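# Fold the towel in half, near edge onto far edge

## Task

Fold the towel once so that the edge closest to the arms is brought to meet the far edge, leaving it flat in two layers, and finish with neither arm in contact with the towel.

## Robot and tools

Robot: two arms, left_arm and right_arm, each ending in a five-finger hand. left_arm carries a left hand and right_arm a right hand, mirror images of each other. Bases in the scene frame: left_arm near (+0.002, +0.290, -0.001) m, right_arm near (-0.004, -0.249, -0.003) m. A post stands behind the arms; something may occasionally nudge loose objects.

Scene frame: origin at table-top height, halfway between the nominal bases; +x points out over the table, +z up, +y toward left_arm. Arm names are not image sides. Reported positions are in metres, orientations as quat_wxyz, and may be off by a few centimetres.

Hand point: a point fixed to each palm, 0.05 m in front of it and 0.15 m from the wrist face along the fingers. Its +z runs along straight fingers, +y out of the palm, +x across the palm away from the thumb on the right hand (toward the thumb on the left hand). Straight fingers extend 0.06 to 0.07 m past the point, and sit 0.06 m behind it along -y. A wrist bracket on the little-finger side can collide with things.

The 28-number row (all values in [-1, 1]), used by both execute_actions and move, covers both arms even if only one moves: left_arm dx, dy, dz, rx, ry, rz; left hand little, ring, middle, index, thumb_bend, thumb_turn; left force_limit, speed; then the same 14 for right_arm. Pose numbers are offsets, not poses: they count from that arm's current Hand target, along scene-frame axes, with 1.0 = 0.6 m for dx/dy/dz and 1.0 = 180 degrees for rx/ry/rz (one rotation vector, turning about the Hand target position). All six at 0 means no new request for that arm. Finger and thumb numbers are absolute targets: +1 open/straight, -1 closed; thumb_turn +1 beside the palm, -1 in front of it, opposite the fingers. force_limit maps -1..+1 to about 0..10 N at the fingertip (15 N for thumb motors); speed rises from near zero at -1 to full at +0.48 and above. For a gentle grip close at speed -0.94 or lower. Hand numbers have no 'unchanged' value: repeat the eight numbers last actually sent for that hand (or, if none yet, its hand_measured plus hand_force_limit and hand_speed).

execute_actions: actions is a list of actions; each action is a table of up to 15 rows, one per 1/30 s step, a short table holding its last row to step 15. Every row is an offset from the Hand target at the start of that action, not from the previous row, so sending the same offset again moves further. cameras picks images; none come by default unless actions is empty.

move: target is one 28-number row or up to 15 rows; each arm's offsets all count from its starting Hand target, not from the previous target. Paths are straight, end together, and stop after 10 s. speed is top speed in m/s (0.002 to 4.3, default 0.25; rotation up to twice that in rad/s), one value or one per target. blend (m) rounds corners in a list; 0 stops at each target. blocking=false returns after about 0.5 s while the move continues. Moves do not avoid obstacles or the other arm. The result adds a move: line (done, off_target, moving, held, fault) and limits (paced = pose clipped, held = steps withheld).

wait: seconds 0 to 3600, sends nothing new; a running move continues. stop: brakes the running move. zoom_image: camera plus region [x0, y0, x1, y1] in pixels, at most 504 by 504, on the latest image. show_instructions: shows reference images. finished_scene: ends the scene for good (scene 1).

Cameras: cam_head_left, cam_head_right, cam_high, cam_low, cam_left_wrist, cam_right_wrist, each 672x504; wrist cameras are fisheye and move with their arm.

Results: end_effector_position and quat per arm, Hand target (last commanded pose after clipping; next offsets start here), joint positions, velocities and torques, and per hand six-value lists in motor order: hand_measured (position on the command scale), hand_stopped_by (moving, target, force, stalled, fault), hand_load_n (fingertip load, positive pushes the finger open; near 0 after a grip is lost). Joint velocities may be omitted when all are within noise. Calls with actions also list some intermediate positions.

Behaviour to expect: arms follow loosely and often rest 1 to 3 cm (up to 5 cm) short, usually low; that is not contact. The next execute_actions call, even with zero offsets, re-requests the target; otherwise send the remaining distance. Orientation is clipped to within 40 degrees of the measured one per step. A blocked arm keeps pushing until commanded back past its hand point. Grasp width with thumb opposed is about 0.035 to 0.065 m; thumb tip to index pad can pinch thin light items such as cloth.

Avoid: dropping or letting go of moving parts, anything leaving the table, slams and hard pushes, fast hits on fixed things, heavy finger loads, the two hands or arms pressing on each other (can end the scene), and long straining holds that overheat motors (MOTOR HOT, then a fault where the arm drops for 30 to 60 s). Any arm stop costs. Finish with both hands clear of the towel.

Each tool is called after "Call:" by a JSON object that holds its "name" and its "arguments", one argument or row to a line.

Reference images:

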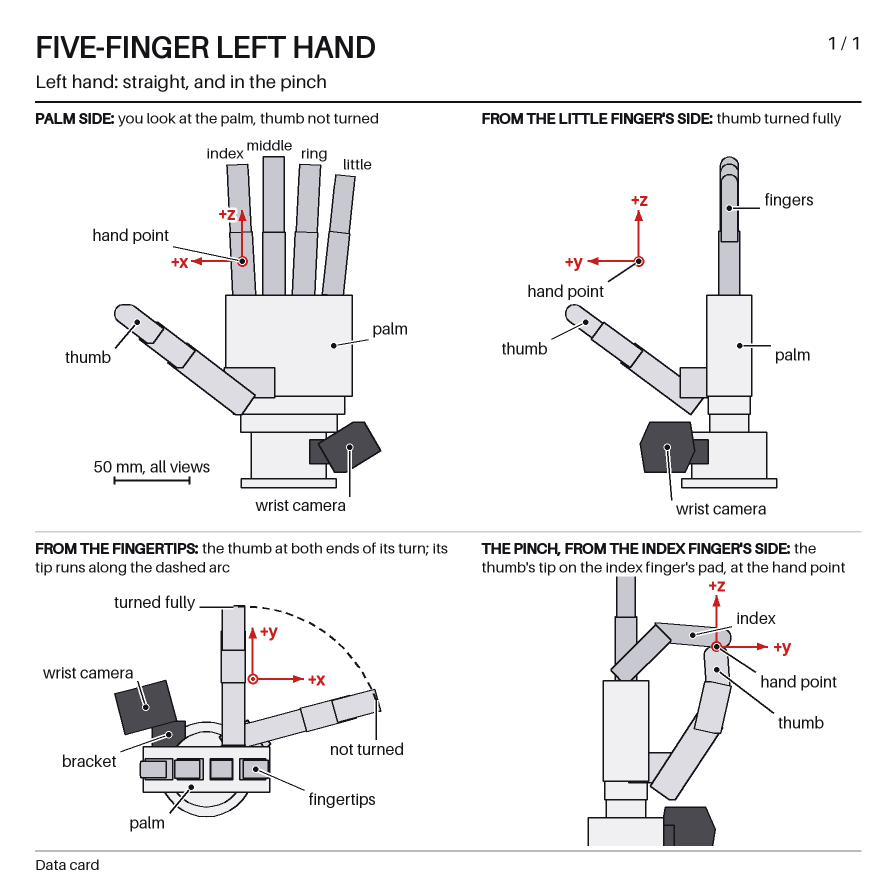

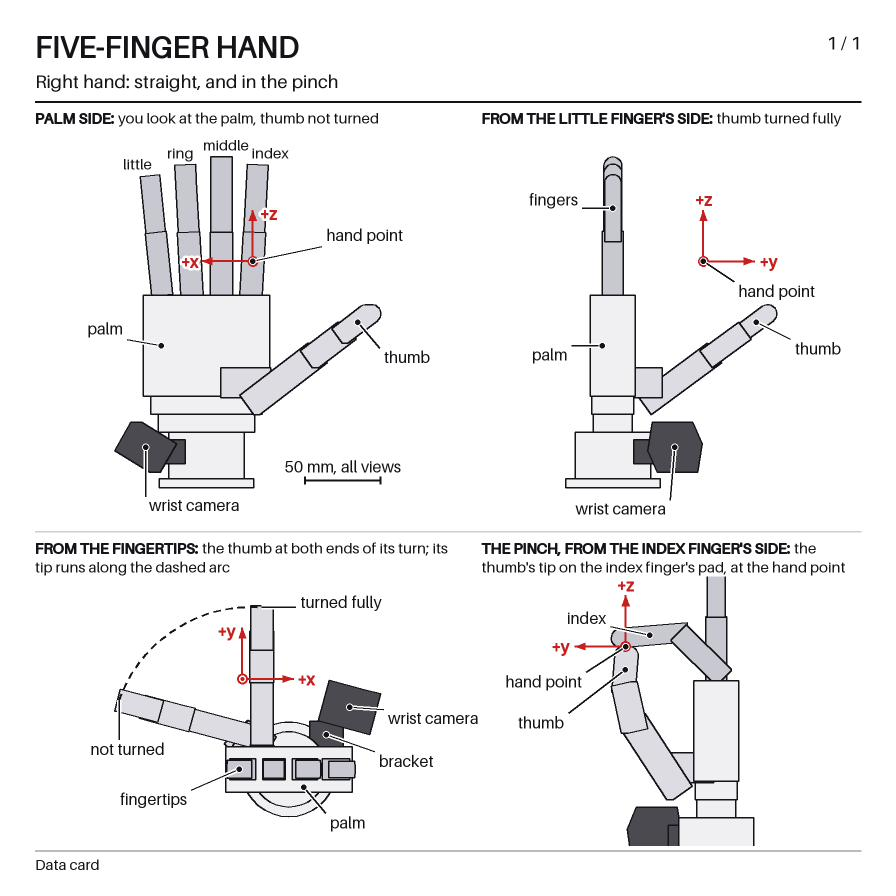

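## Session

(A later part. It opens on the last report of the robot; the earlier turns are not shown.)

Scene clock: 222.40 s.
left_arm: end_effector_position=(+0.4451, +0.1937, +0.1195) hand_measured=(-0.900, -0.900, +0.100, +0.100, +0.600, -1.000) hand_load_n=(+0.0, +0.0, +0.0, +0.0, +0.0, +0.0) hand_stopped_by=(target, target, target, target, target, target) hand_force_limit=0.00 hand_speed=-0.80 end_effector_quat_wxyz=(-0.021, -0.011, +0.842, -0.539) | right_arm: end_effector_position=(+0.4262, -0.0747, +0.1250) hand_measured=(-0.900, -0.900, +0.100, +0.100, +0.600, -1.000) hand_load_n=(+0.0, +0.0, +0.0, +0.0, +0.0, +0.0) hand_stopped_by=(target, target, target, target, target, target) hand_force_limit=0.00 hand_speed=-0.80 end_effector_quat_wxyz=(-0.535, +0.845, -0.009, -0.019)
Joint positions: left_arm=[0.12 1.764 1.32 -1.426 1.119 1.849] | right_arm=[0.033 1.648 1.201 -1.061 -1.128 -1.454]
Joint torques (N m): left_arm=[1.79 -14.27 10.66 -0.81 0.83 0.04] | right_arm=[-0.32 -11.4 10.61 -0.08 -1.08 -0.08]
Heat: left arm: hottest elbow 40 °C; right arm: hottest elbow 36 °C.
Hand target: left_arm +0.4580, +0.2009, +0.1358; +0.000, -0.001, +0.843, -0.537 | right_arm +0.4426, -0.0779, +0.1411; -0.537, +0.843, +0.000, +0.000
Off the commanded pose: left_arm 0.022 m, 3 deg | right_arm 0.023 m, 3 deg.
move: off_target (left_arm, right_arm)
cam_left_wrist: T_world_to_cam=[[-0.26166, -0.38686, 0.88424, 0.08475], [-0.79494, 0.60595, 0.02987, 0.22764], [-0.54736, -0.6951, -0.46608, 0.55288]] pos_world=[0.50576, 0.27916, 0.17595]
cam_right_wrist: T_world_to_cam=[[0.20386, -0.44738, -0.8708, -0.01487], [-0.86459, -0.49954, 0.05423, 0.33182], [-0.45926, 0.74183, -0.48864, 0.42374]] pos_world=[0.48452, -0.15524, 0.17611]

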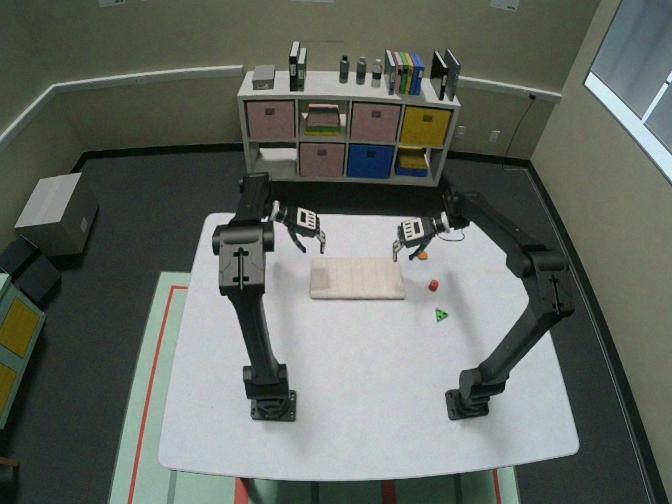

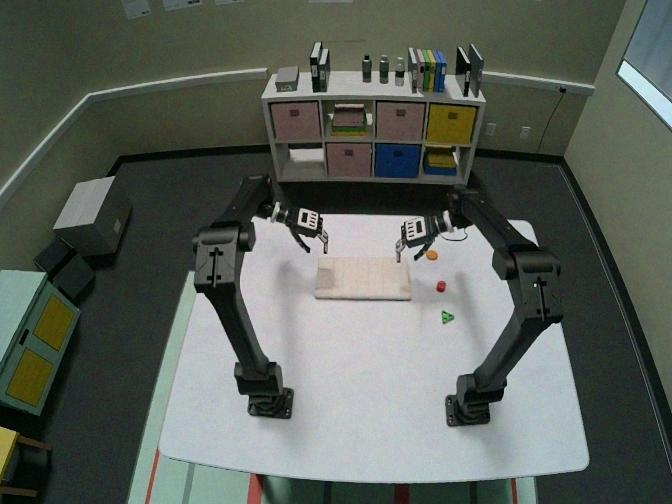

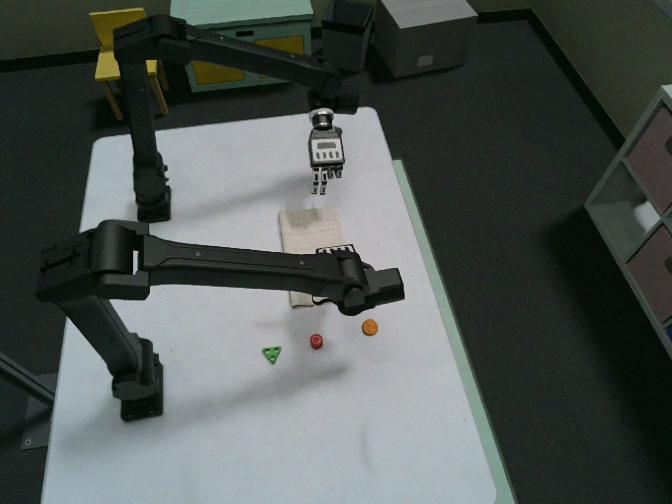

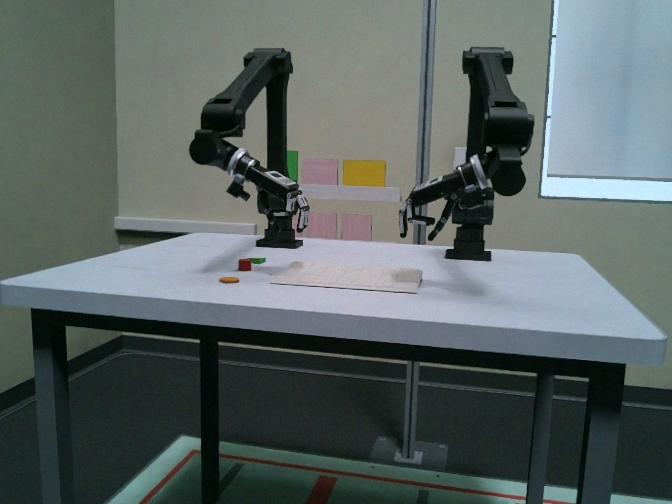

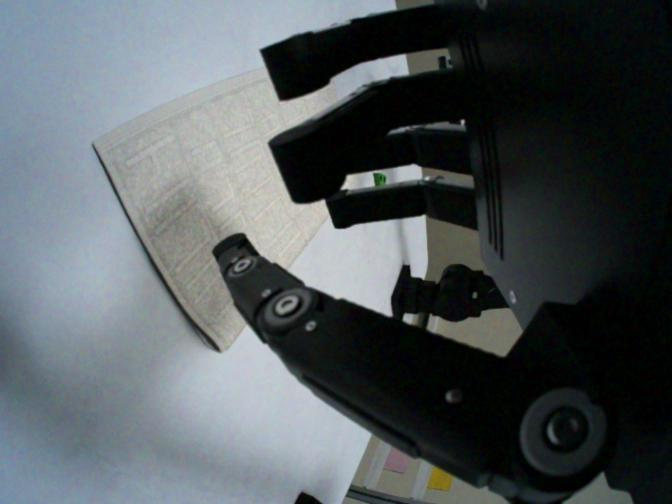

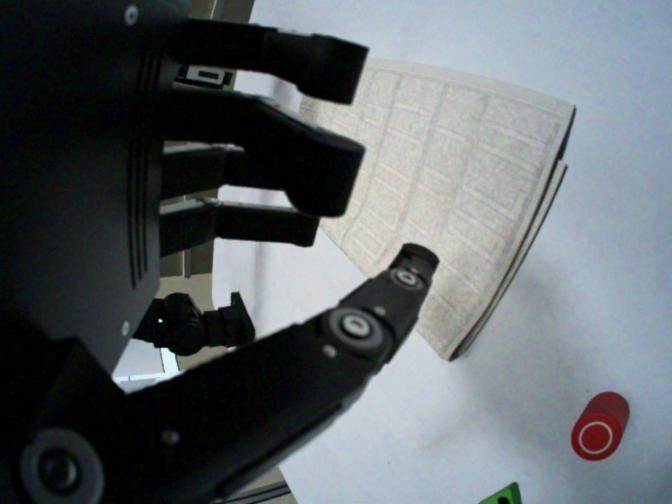

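Call:
{"name": "move", "arguments": {
  "target": [
    [-0.1,0.2,0.13,0,0,0,-0.9,-0.9,0.1,0.1,0.6,-1,0,-0.8,-0.1,-0.25,0.15,0,0,0,-0.9,-0.9,0.1,0.1,0.6,-1,0,-0.8]
  ],
  "cameras": ["all"],
  "speed": 0.2
}}

Call:
{"name": "zoom_image", "arguments": {
  "camera": "cam_low",
  "region": [220, 190, 460, 310]
}}

Call:
{"name": "zoom_image", "arguments": {
  "camera": "cam_high",
  "region": [260, 190, 420, 330]
}}

Scene clock: 224.60 s.
left_arm: end_effector_position=(+0.4013, +0.3171, +0.2076) hand_measured=(-0.900, -0.900, +0.100, +0.100, +0.600, -1.000) hand_load_n=(+0.0, +0.0, +0.0, +0.0, +0.0, +0.0) hand_stopped_by=(target, target, target, target, target, target) hand_force_limit=0.00 hand_speed=-0.80 end_effector_quat_wxyz=(+0.072, -0.044, +0.870, -0.487) | right_arm: end_effector_position=(+0.3735, -0.2210, +0.2189) hand_measured=(-0.900, -0.900, +0.100, +0.100, +0.600, -1.000) hand_load_n=(+0.0, +0.0, +0.0, +0.0, +0.5, +0.0) hand_stopped_by=(target, target, target, target, target, target) hand_force_limit=0.00 hand_speed=-0.80 end_effector_quat_wxyz=(-0.513, +0.857, -0.038, +0.030)
Joint positions: left_arm=[0.396 1.54 1.334 -1.674 0.998 2.03] | right_arm=[-0.309 1.49 1.287 -1.699 -1.049 -1.963]
Joint torques (N m): left_arm=[1.38 -11.69 8.24 -0.81 0.75 -0.1] | right_arm=[-0.15 -8.82 10.47 -0.8 -0.65 -0.11]
Heat: left arm: hottest elbow 40 °C; right arm: hottest elbow 37 °C.
Hand target: left_arm +0.3980, +0.3210, +0.2138; +0.000, -0.001, +0.843, -0.537 | right_arm +0.3825, -0.2279, +0.2309; -0.537, +0.843, +0.000, +0.000
Off the commanded pose: left_arm 0.008 m, 12 deg | right_arm 0.017 m, 6 deg.
joint sent to its limit (left arm) — joint 4 (wrist pitch), lower limit. The joint targets are off in orientation, not in position.
joint sent to its limit (right arm) — joint 4 (wrist pitch), lower limit. The joint targets are off in orientation, not in position.
move: off_target (left_arm, right_arm)
cam_left_wrist: T_world_to_cam=[[-0.29271, -0.53314, 0.79378, 0.12071], [-0.88039, 0.47421, -0.00615, 0.19895], [-0.37313, -0.70064, -0.60818, 0.61711]] pos_world=[0.44075, 0.40238, 0.28072]
cam_right_wrist: T_world_to_cam=[[0.20111, -0.51092, -0.83577, -0.00854], [-0.91246, -0.40806, 0.02989, 0.25141], [-0.35632, 0.7566, -0.54827, 0.53192]] pos_world=[0.42066, -0.30422, 0.27698]

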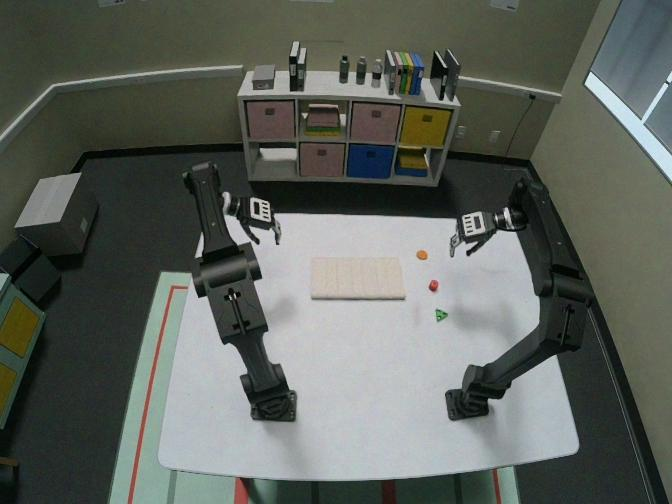

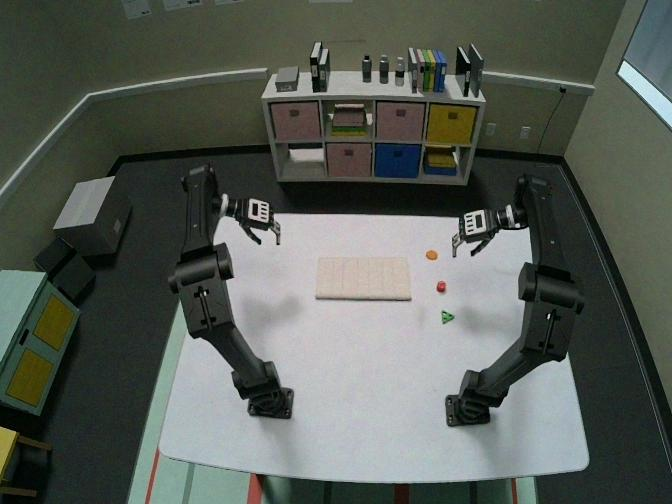

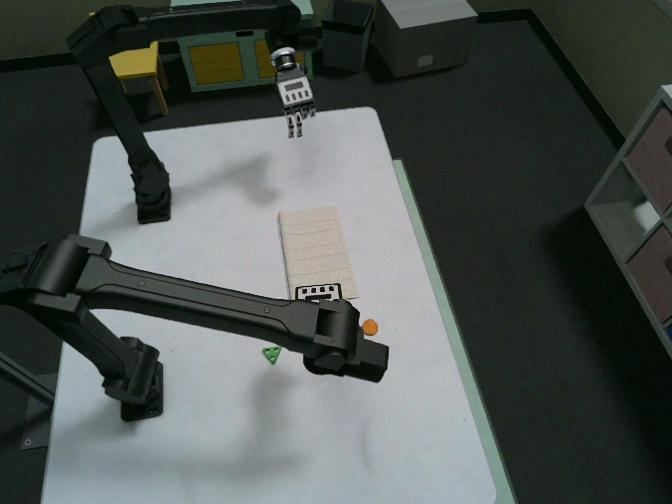

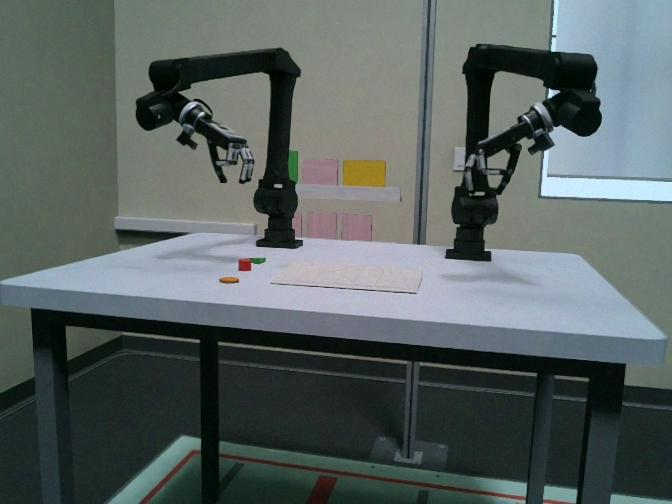

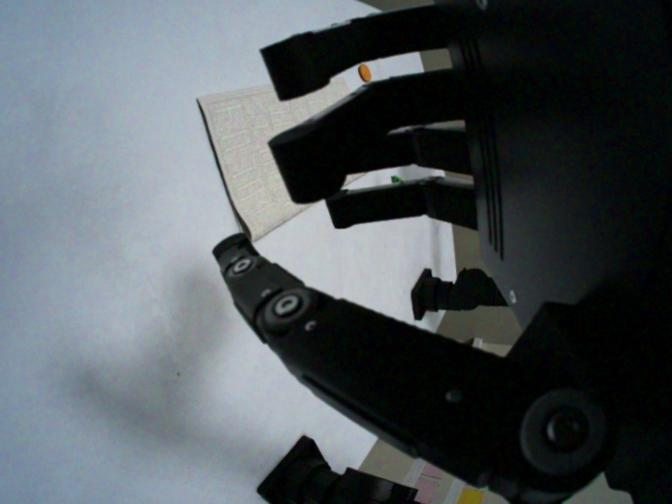

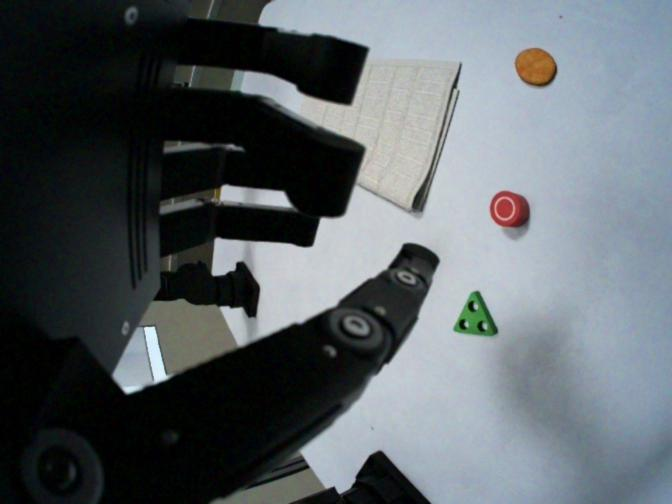

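Scaled by 2.100.

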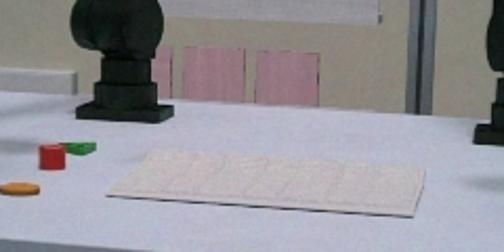

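Scaled by 3.150.

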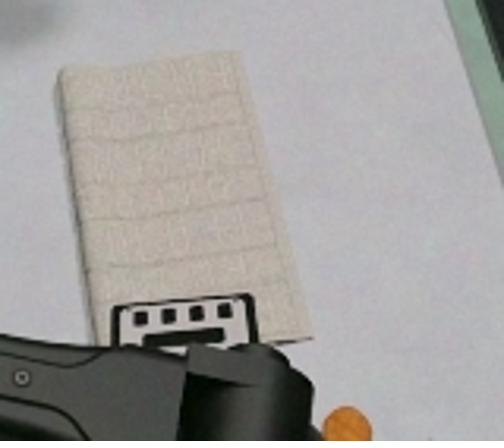

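Call:
{"name": "zoom_image", "arguments": {
  "camera": "cam_right_wrist",
  "region": [300, 30, 500, 240]
}}

Call:
{"name": "zoom_image", "arguments": {
  "camera": "cam_left_wrist",
  "region": [170, 60, 390, 270]
}}

Call:
{"name": "zoom_image", "arguments": {
  "camera": "cam_low",
  "region": [260, 250, 430, 300]
}}

Call:
{"name": "zoom_image", "arguments": {
  "camera": "cam_head_left",
  "region": [290, 240, 420, 320]
}}

Scaled by 2.400 from the camera's image (finer frame: 960x720).

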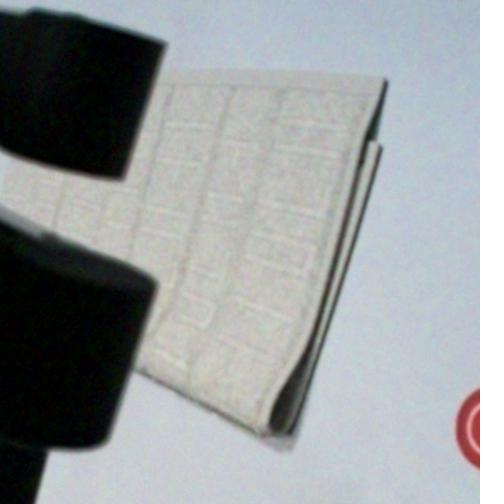

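Scaled by 2.291 from the camera's image (finer frame: 960x720).

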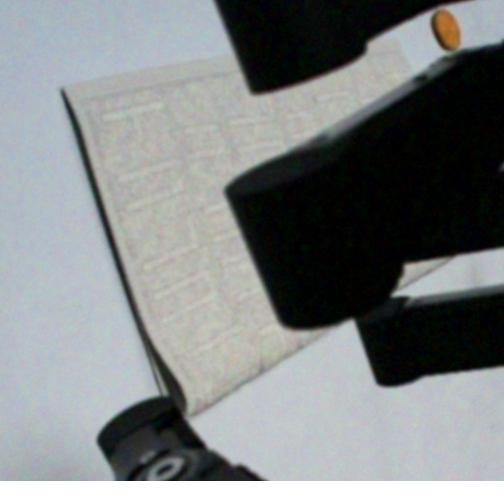

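Scaled by 2.965.

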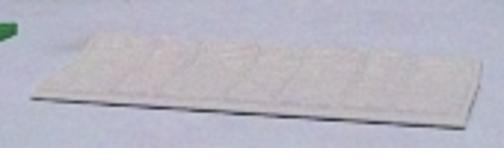

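Scaled by 3.877.

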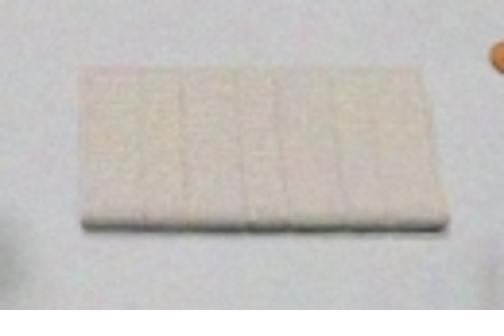

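Call:
{"name": "move", "arguments": {
  "target": [
    [0,0,0,0,0,0,-0.9,-0.9,0.1,0.1,0.6,-1,0,-0.8,-0.1,0.03,0.05,0,0,-0.25,-0.9,-0.9,0.1,0.1,0.6,-1,0,-0.4],
    [0,0,0,0,0,0,-0.9,-0.9,0.1,0.1,0.6,-1,0,-0.8,-0.22,0.05,0.03,0,0,-0.5,-0.9,-0.9,0.1,0.1,0.6,-1,0,-0.4]
  ],
  "cameras": ["all"],
  "speed": 0.2
}}

Call:
{"name": "zoom_image", "arguments": {
  "camera": "cam_high",
  "region": [260, 190, 380, 320]
}}

Call:
{"name": "zoom_image", "arguments": {
  "camera": "cam_right_wrist",
  "region": [320, 50, 620, 300]
}}

Scene clock: 232.00 s.
left_arm: end_effector_position=(+0.4013, +0.3171, +0.2076) hand_measured=(-0.900, -0.900, +0.100, +0.100, +0.600, -1.000) hand_load_n=(+0.0, +0.0, +0.0, +0.0, +0.0, +0.0) hand_stopped_by=(target, target, target, target, target, target) hand_force_limit=0.00 hand_speed=-0.80 end_effector_quat_wxyz=(+0.072, -0.044, +0.870, -0.487) | right_arm: end_effector_position=(+0.2534, -0.2003, +0.2511) hand_measured=(-0.900, -0.900, +0.100, +0.100, +0.600, -1.000) hand_load_n=(+0.0, +0.0, +0.0, +0.0, +0.0, +0.0) hand_stopped_by=(target, target, target, target, target, target) hand_force_limit=0.00 hand_speed=-0.40 end_effector_quat_wxyz=(-0.380, +0.594, -0.596, +0.384)
Joint positions: left_arm=[0.396 1.54 1.334 -1.674 0.998 2.03] | right_arm=[0.168 0.282 0.6 -0.754 0.178 0.078]
Joint torques (N m): left_arm=[1.32 -11.58 8.29 -0.76 0.74 -0.11] | right_arm=[1.32 2.08 9.13 1.62 0.25 0.06]
Motor temperatures (°C): left_arm=[28 32 40 25 33 28] | right_arm=[31 32 37 29 30 29]
Heat: left arm: hottest elbow 40 °C; right arm: hottest elbow 37 °C.
Hand target: left_arm +0.3980, +0.3210, +0.2138; +0.000, -0.001, +0.843, -0.537 | right_arm +0.2505, -0.1979, +0.2490; -0.380, +0.596, -0.597, +0.380
Off the commanded pose: left_arm 0.008 m, 12 deg | right_arm 0.004 m, 1 deg.
joint sent to its limit (left arm) — joint 4 (wrist pitch), lower limit. The joint targets are off in orientation, not in position.
move: done
cam_left_wrist: T_world_to_cam=[[-0.29271, -0.53314, 0.79378, 0.12071], [-0.88039, 0.47421, -0.00615, 0.19895], [-0.37313, -0.70064, -0.60818, 0.61711]] pos_world=[0.44075, 0.40238, 0.28072]
cam_right_wrist: T_world_to_cam=[[-0.43791, -0.24006, -0.86638, 0.27695], [-0.49091, 0.87118, 0.00674, 0.30466], [0.75316, 0.42826, -0.49934, 0.13184]] pos_world=[0.17154, -0.25539, 0.30373]

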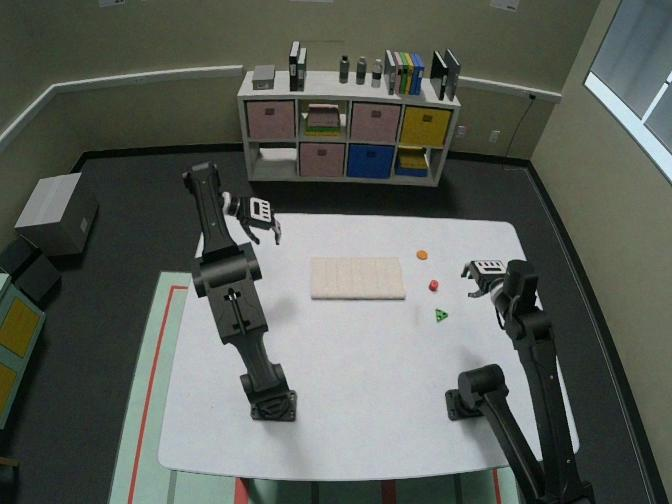

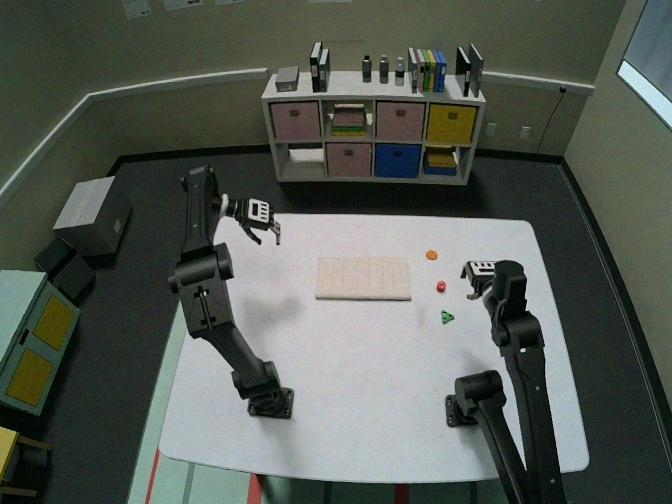

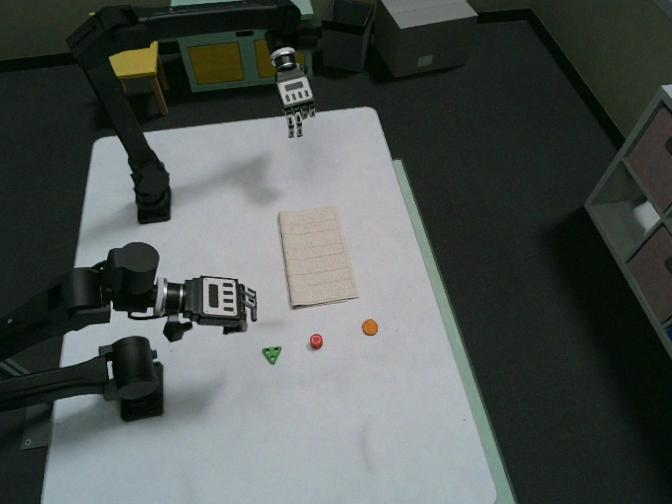

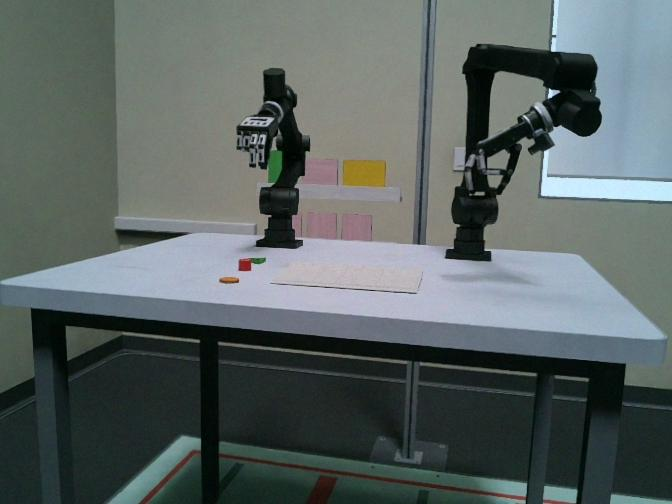

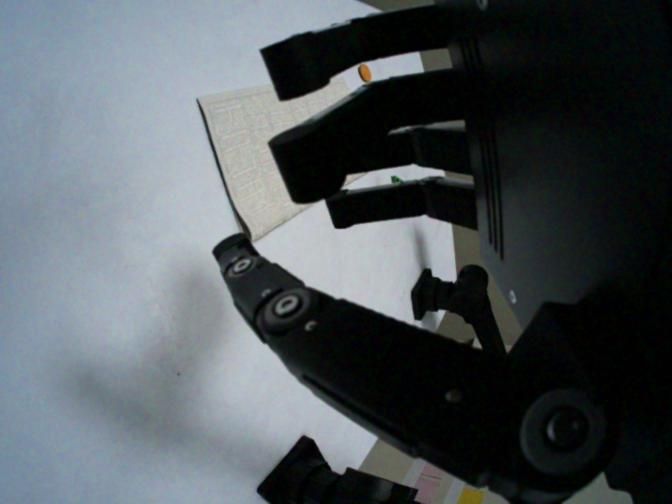

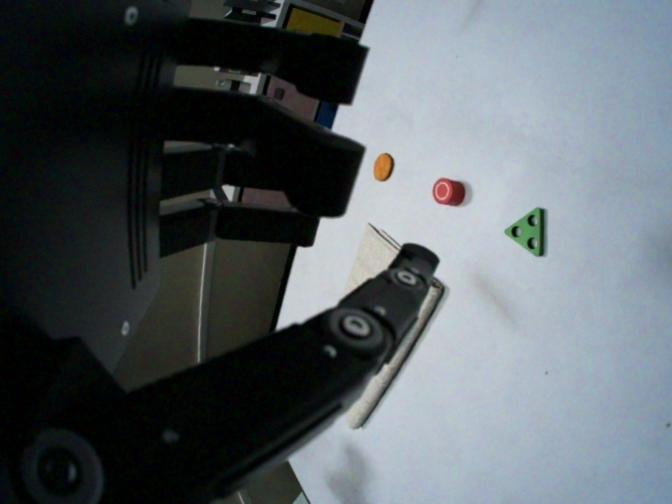

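Scaled by 3.877.

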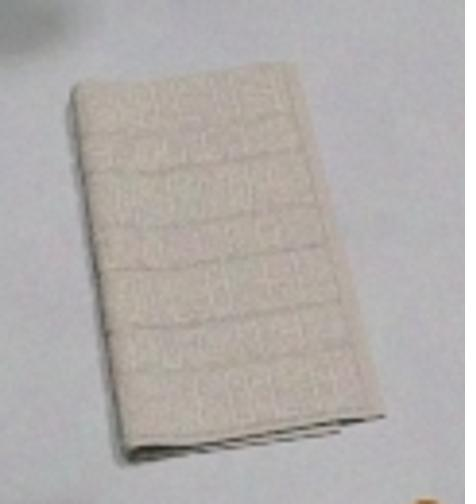

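Scaled by 1.680 from the camera's image (finer frame: 960x720).

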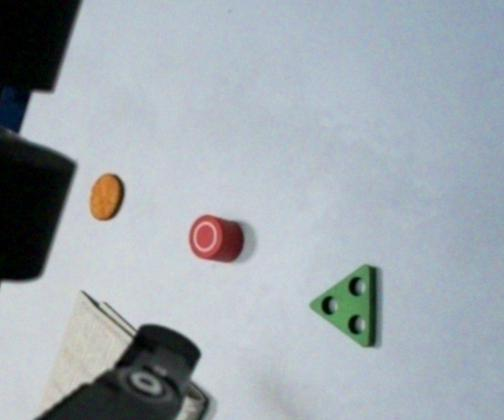

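Call:
{"name": "move", "arguments": {
  "target": [
    [0,0,0,0,0,0,-0.9,-0.9,0.1,0.1,0.6,-1,0,-0.8,0.166,0,-0.048,0,0,0.25,-0.9,-0.9,0.1,1,0.6,-1,0,-0.4],
    [0,0,0,0,0,0,-0.9,-0.9,0.1,0.1,0.6,-1,0,-0.8,0.366,0.23,-0.198,0,0,0.5,-0.9,-0.9,0.1,1,0.6,-1,0,-0.4],
    [0,0,0,0,0,0,-0.9,-0.9,0.1,0.1,0.6,-1,0,-0.8,0.392,0.264,-0.29,0,0,0.5,-0.9,-0.9,0.1,1,0.6,-1,0,-0.4]
  ],
  "cameras": ["cam_low","cam_high","cam_right_wrist"],
  "speed": 0.15
}}

Call:
{"name": "zoom_image", "arguments": {
  "camera": "cam_right_wrist",
  "region": [260, 120, 600, 460]
}}

Scene clock: 242.17 s.
left_arm: end_effector_position=(+0.4013, +0.3171, +0.2076) hand_measured=(-0.900, -0.900, +0.100, +0.100, +0.600, -1.000) hand_load_n=(+0.0, +0.0, +0.0, +0.0, +0.0, +0.0) hand_stopped_by=(target, target, target, target, target, target) hand_force_limit=0.00 hand_speed=-0.80 end_effector_quat_wxyz=(+0.072, -0.044, +0.870, -0.487) | right_arm: end_effector_position=(+0.4796, -0.0446, +0.0740) hand_measured=(-0.900, -0.900, +0.100, +1.000, +0.600, -1.000) hand_load_n=(+0.0, +0.0, +0.0, +0.0, +0.0, +0.0) hand_stopped_by=(target, target, target, target, target, target) hand_force_limit=0.00 hand_speed=-0.40 end_effector_quat_wxyz=(-0.538, +0.843, -0.006, -0.005)
Joint positions: left_arm=[0.396 1.54 1.334 -1.674 0.998 2.03] | right_arm=[0.084 1.804 1.258 -0.805 -1.124 -1.313]
Joint torques (N m): left_arm=[1.44 -11.69 8.29 -0.81 0.74 -0.11] | right_arm=[1.08 -12.45 8.31 1.31 -0.74 0.11]
Heat: left arm: hottest elbow 40 °C; right arm: hottest elbow 38 °C.
Hand target: left_arm +0.3980, +0.3210, +0.2138; +0.000, -0.001, +0.843, -0.537 | right_arm +0.4857, -0.0395, +0.0750; -0.537, +0.843, +0.000, +0.000
Off the commanded pose: left_arm 0.008 m, 12 deg | right_arm 0.008 m, 1 deg.
joint sent to its limit (left arm) — joint 4 (wrist pitch), lower limit. The joint targets are off in orientation, not in position.
move: done
cam_right_wrist: T_world_to_cam=[[0.22476, -0.44305, -0.86786, -0.06682], [-0.87072, -0.49114, 0.02523, 0.40122], [-0.43742, 0.74999, -0.49616, 0.39147]] pos_world=[0.53561, -0.12615, 0.12612]
Images, in order (width x height): cam_high 672x504, cam_low 672x504, cam_right_wrist 672x504.

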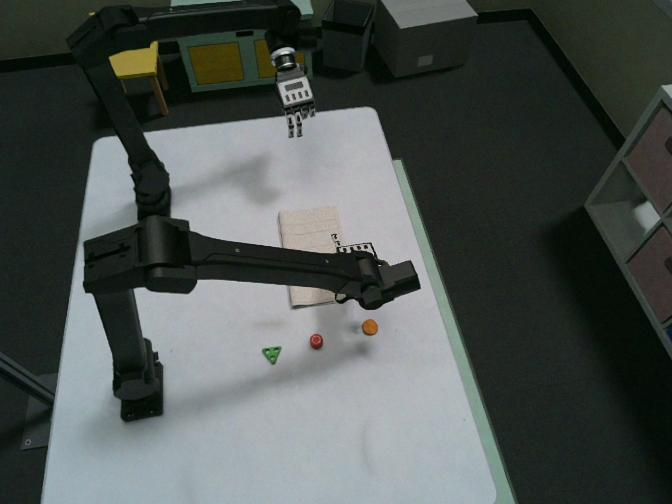

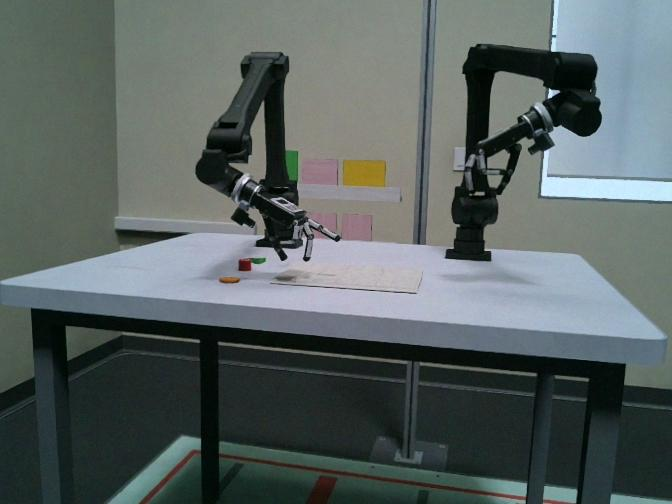

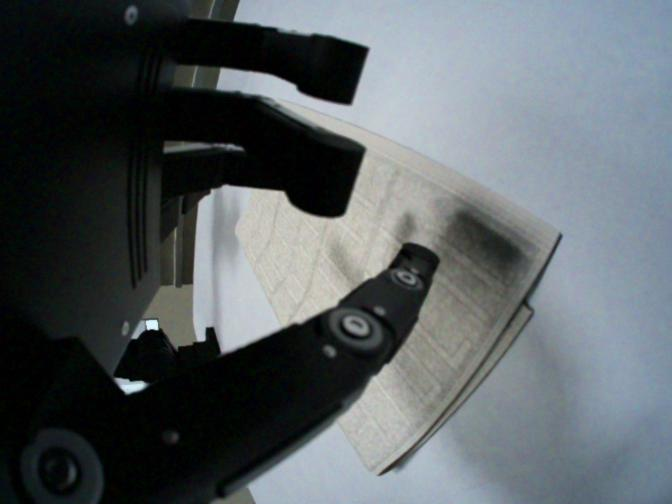

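Scaled by 1.482 from the camera's image (finer frame: 960x720).

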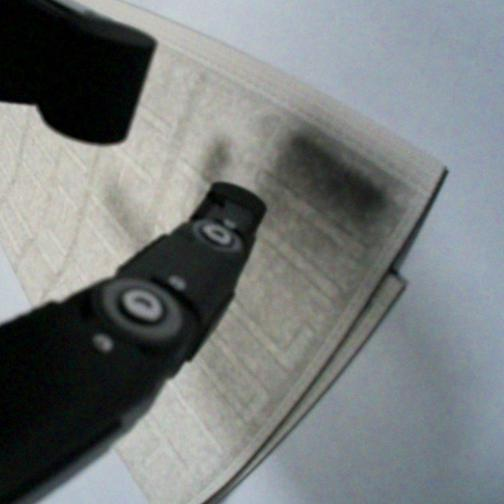

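Call:
{"name": "move", "arguments": {
  "target": [
    [0,0,0,0,0,0,-0.9,-0.9,0.1,0.1,0.6,-1,0,-0.8,-0.006,0,-0.07,0,0,0,-0.9,-0.9,0.1,1,0.6,-1,0,-0.4]
  ],
  "cameras": ["cam_low","cam_right_wrist"],
  "speed": 0.06
}}

Call:
{"name": "zoom_image", "arguments": {
  "camera": "cam_right_wrist",
  "region": [260, 120, 600, 460]
}}

Call:
{"name": "zoom_image", "arguments": {
  "camera": "cam_low",
  "region": [240, 200, 380, 310]
}}

Scene clock: 244.60 s.
left_arm: end_effector_position=(+0.4013, +0.3171, +0.2076) hand_measured=(-0.900, -0.900, +0.100, +0.100, +0.600, -1.000) hand_load_n=(+0.0, +0.0, +0.0, +0.0, +0.0, +0.0) hand_stopped_by=(target, target, target, target, target, target) hand_force_limit=0.00 hand_speed=-0.80 end_effector_quat_wxyz=(+0.072, -0.044, +0.870, -0.487) | right_arm: end_effector_position=(+0.4840, -0.0441, +0.0407) hand_measured=(-0.900, -0.900, +0.100, +1.000, +0.600, -1.000) hand_load_n=(+0.0, +0.0, +0.0, +0.0, +0.0, +0.0) hand_stopped_by=(target, target, target, target, target, target) hand_force_limit=0.00 hand_speed=-0.40 end_effector_quat_wxyz=(-0.539, +0.842, +0.000, +0.005)
Joint positions: left_arm=[0.396 1.54 1.334 -1.674 0.998 2.03] | right_arm=[0.084 1.851 1.224 -0.699 -1.124 -1.311]
Joint torques (N m): left_arm=[1.32 -11.63 8.21 -0.8 0.74 -0.1] | right_arm=[1.08 -12.22 6.63 1.36 -0.73 0.08]
Heat: left arm: hottest elbow 40 °C; right arm: hottest elbow 38 °C.
Hand target: left_arm +0.3980, +0.3210, +0.2138; +0.000, -0.001, +0.843, -0.537 | right_arm +0.4823, -0.0395, +0.0331; -0.537, +0.843, +0.000, +0.000
Off the commanded pose: left_arm 0.008 m, 12 deg | right_arm 0.009 m, 1 deg.
joint sent to its limit (left arm) — joint 4 (wrist pitch), lower limit. The joint targets are off in orientation, not in position.
move: done
cam_right_wrist: T_world_to_cam=[[0.24388, -0.44135, -0.86356, -0.10581], [-0.8716, -0.4902, 0.00438, 0.40742], [-0.42524, 0.75161, -0.50423, 0.37103]] pos_world=[0.53869, -0.12585, 0.09393]

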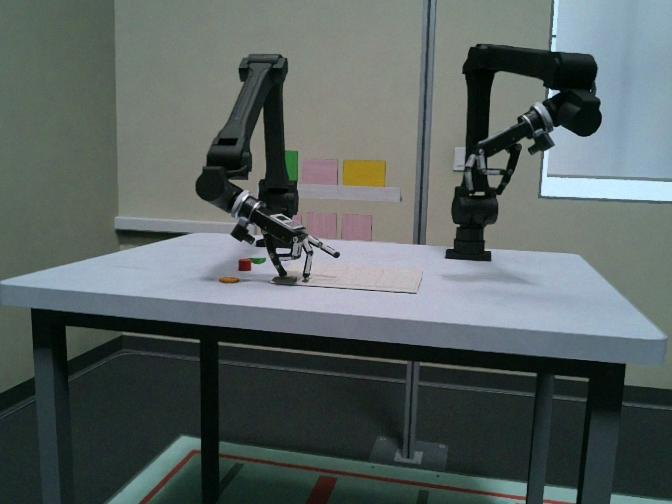

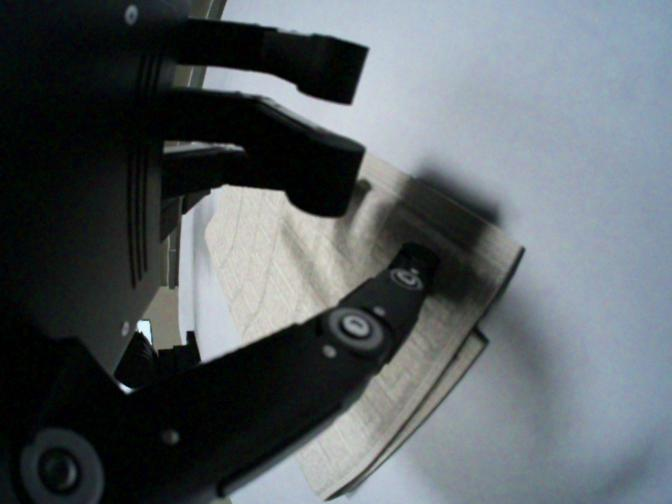

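Scaled by 1.482 from the camera's image (finer frame: 960x720).

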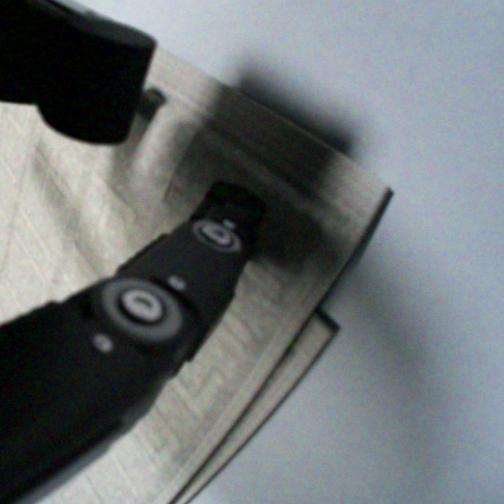

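Scaled by 3.600.

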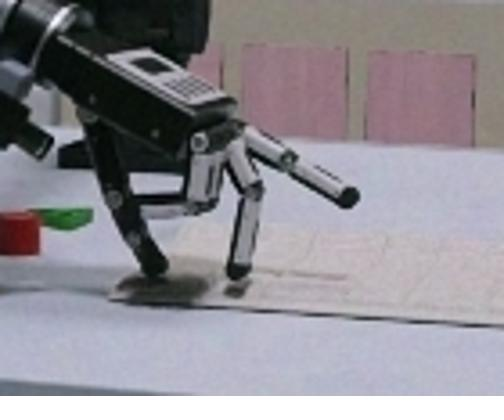

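Call:
{"name": "move", "arguments": {
  "target": [
    [0,0,0,0,0,0,-0.9,-0.9,0.1,0.1,0.6,-1,0,-0.8,-0.006,-0.003,-0.046,0,0,0,-0.9,-0.9,0.1,1,0.6,-1,0,-0.4],
    [0,0,0,0,0,0,-0.9,-0.9,0.1,0.1,0.6,-1,0,-0.8,-0.006,-0.003,-0.058,0,0,0,-0.9,-0.9,-0.35,1,0.15,-1,0,-0.8]
  ],
  "cameras": ["cam_low","cam_right_wrist"],
  "speed": 0.03
}}

Call:
{"name": "zoom_image", "arguments": {
  "camera": "cam_right_wrist",
  "region": [260, 120, 600, 460]
}}

Call:
{"name": "zoom_image", "arguments": {
  "camera": "cam_low",
  "region": [240, 200, 440, 310]
}}

Scene clock: 248.10 s.
left_arm: end_effector_position=(+0.4013, +0.3171, +0.2076) hand_measured=(-0.900, -0.900, +0.100, +0.100, +0.600, -1.000) hand_load_n=(+0.0, +0.0, +0.0, +0.0, +0.0, +0.0) hand_stopped_by=(target, target, target, target, target, target) hand_force_limit=0.00 hand_speed=-0.80 end_effector_quat_wxyz=(+0.072, -0.044, +0.870, -0.487) | right_arm: end_effector_position=(+0.4871, -0.0425, +0.0240) hand_measured=(-0.900, -0.900, -0.266, +1.000, +0.320, -1.000) hand_load_n=(+0.0, +0.0, +7.5, +0.0, +8.0, +0.0) hand_stopped_by=(target, target, force, target, force, target) hand_force_limit=0.00 hand_speed=-0.80 end_effector_quat_wxyz=(-0.544, +0.839, +0.005, +0.016)
Joint positions: left_arm=[0.396 1.54 1.334 -1.674 0.998 2.03] | right_arm=[0.084 1.875 1.2 -0.618 -1.132 -1.301]
Joint torques (N m): left_arm=[1.44 -11.58 8.28 -0.8 0.75 -0.08] | right_arm=[0.91 -10.64 5.5 1.26 -0.38 -0.09]
Heat: left arm: hottest elbow 40 °C; right arm: hottest elbow 38 °C.
Hand target: left_arm +0.3980, +0.3210, +0.2138; +0.000, -0.001, +0.843, -0.537 | right_arm +0.4785, -0.0414, -0.0018; -0.537, +0.843, +0.000, +0.000
Off the commanded pose: left_arm 0.008 m, 12 deg | right_arm 0.027 m, 2 deg.
joint sent to its limit (left arm) — joint 4 (wrist pitch), lower limit. The joint targets are off in orientation, not in position.
move: off_target (right_arm); target 2's new numbers were sent with right_arm's hand 0.031 m and 2 deg from that target
cam_right_wrist: T_world_to_cam=[[0.26391, -0.43198, -0.86241, -0.12968], [-0.87235, -0.48837, -0.02233, 0.41204], [-0.41153, 0.75822, -0.50572, 0.35646]] pos_world=[0.54036, -0.12506, 0.07764]

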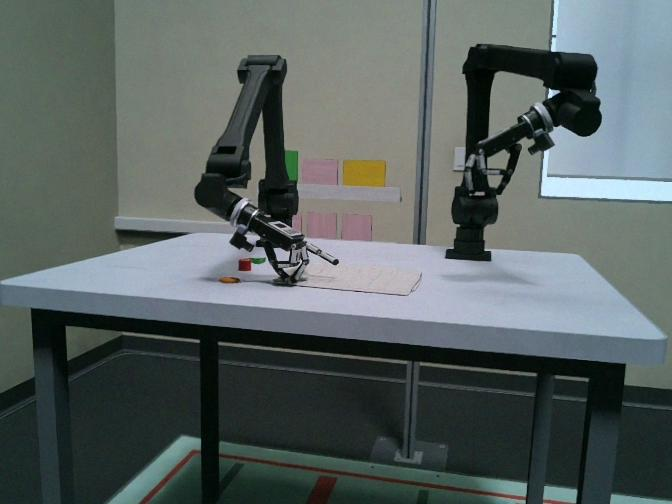

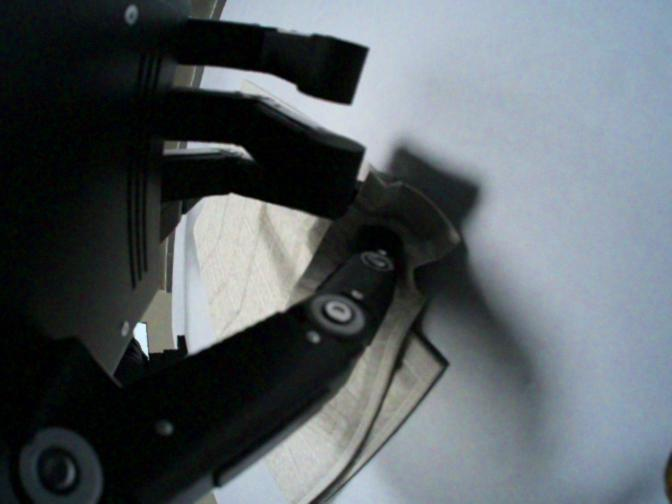

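Scaled by 1.482 from the camera's image (finer frame: 960x720).

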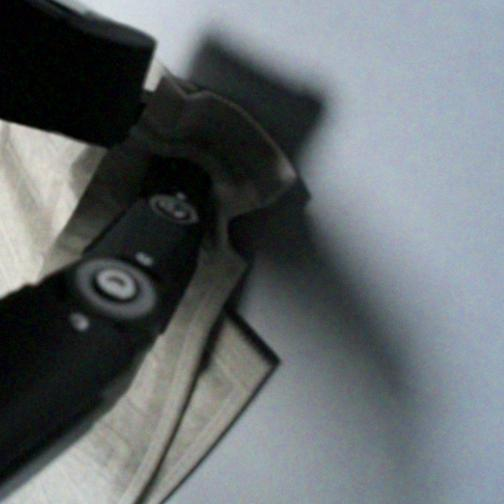

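Scaled by 2.520.

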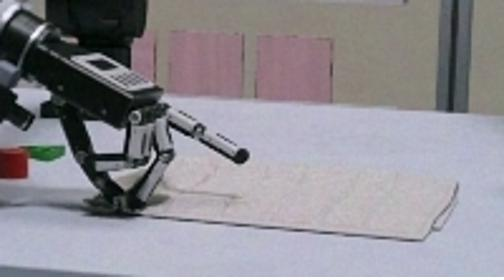

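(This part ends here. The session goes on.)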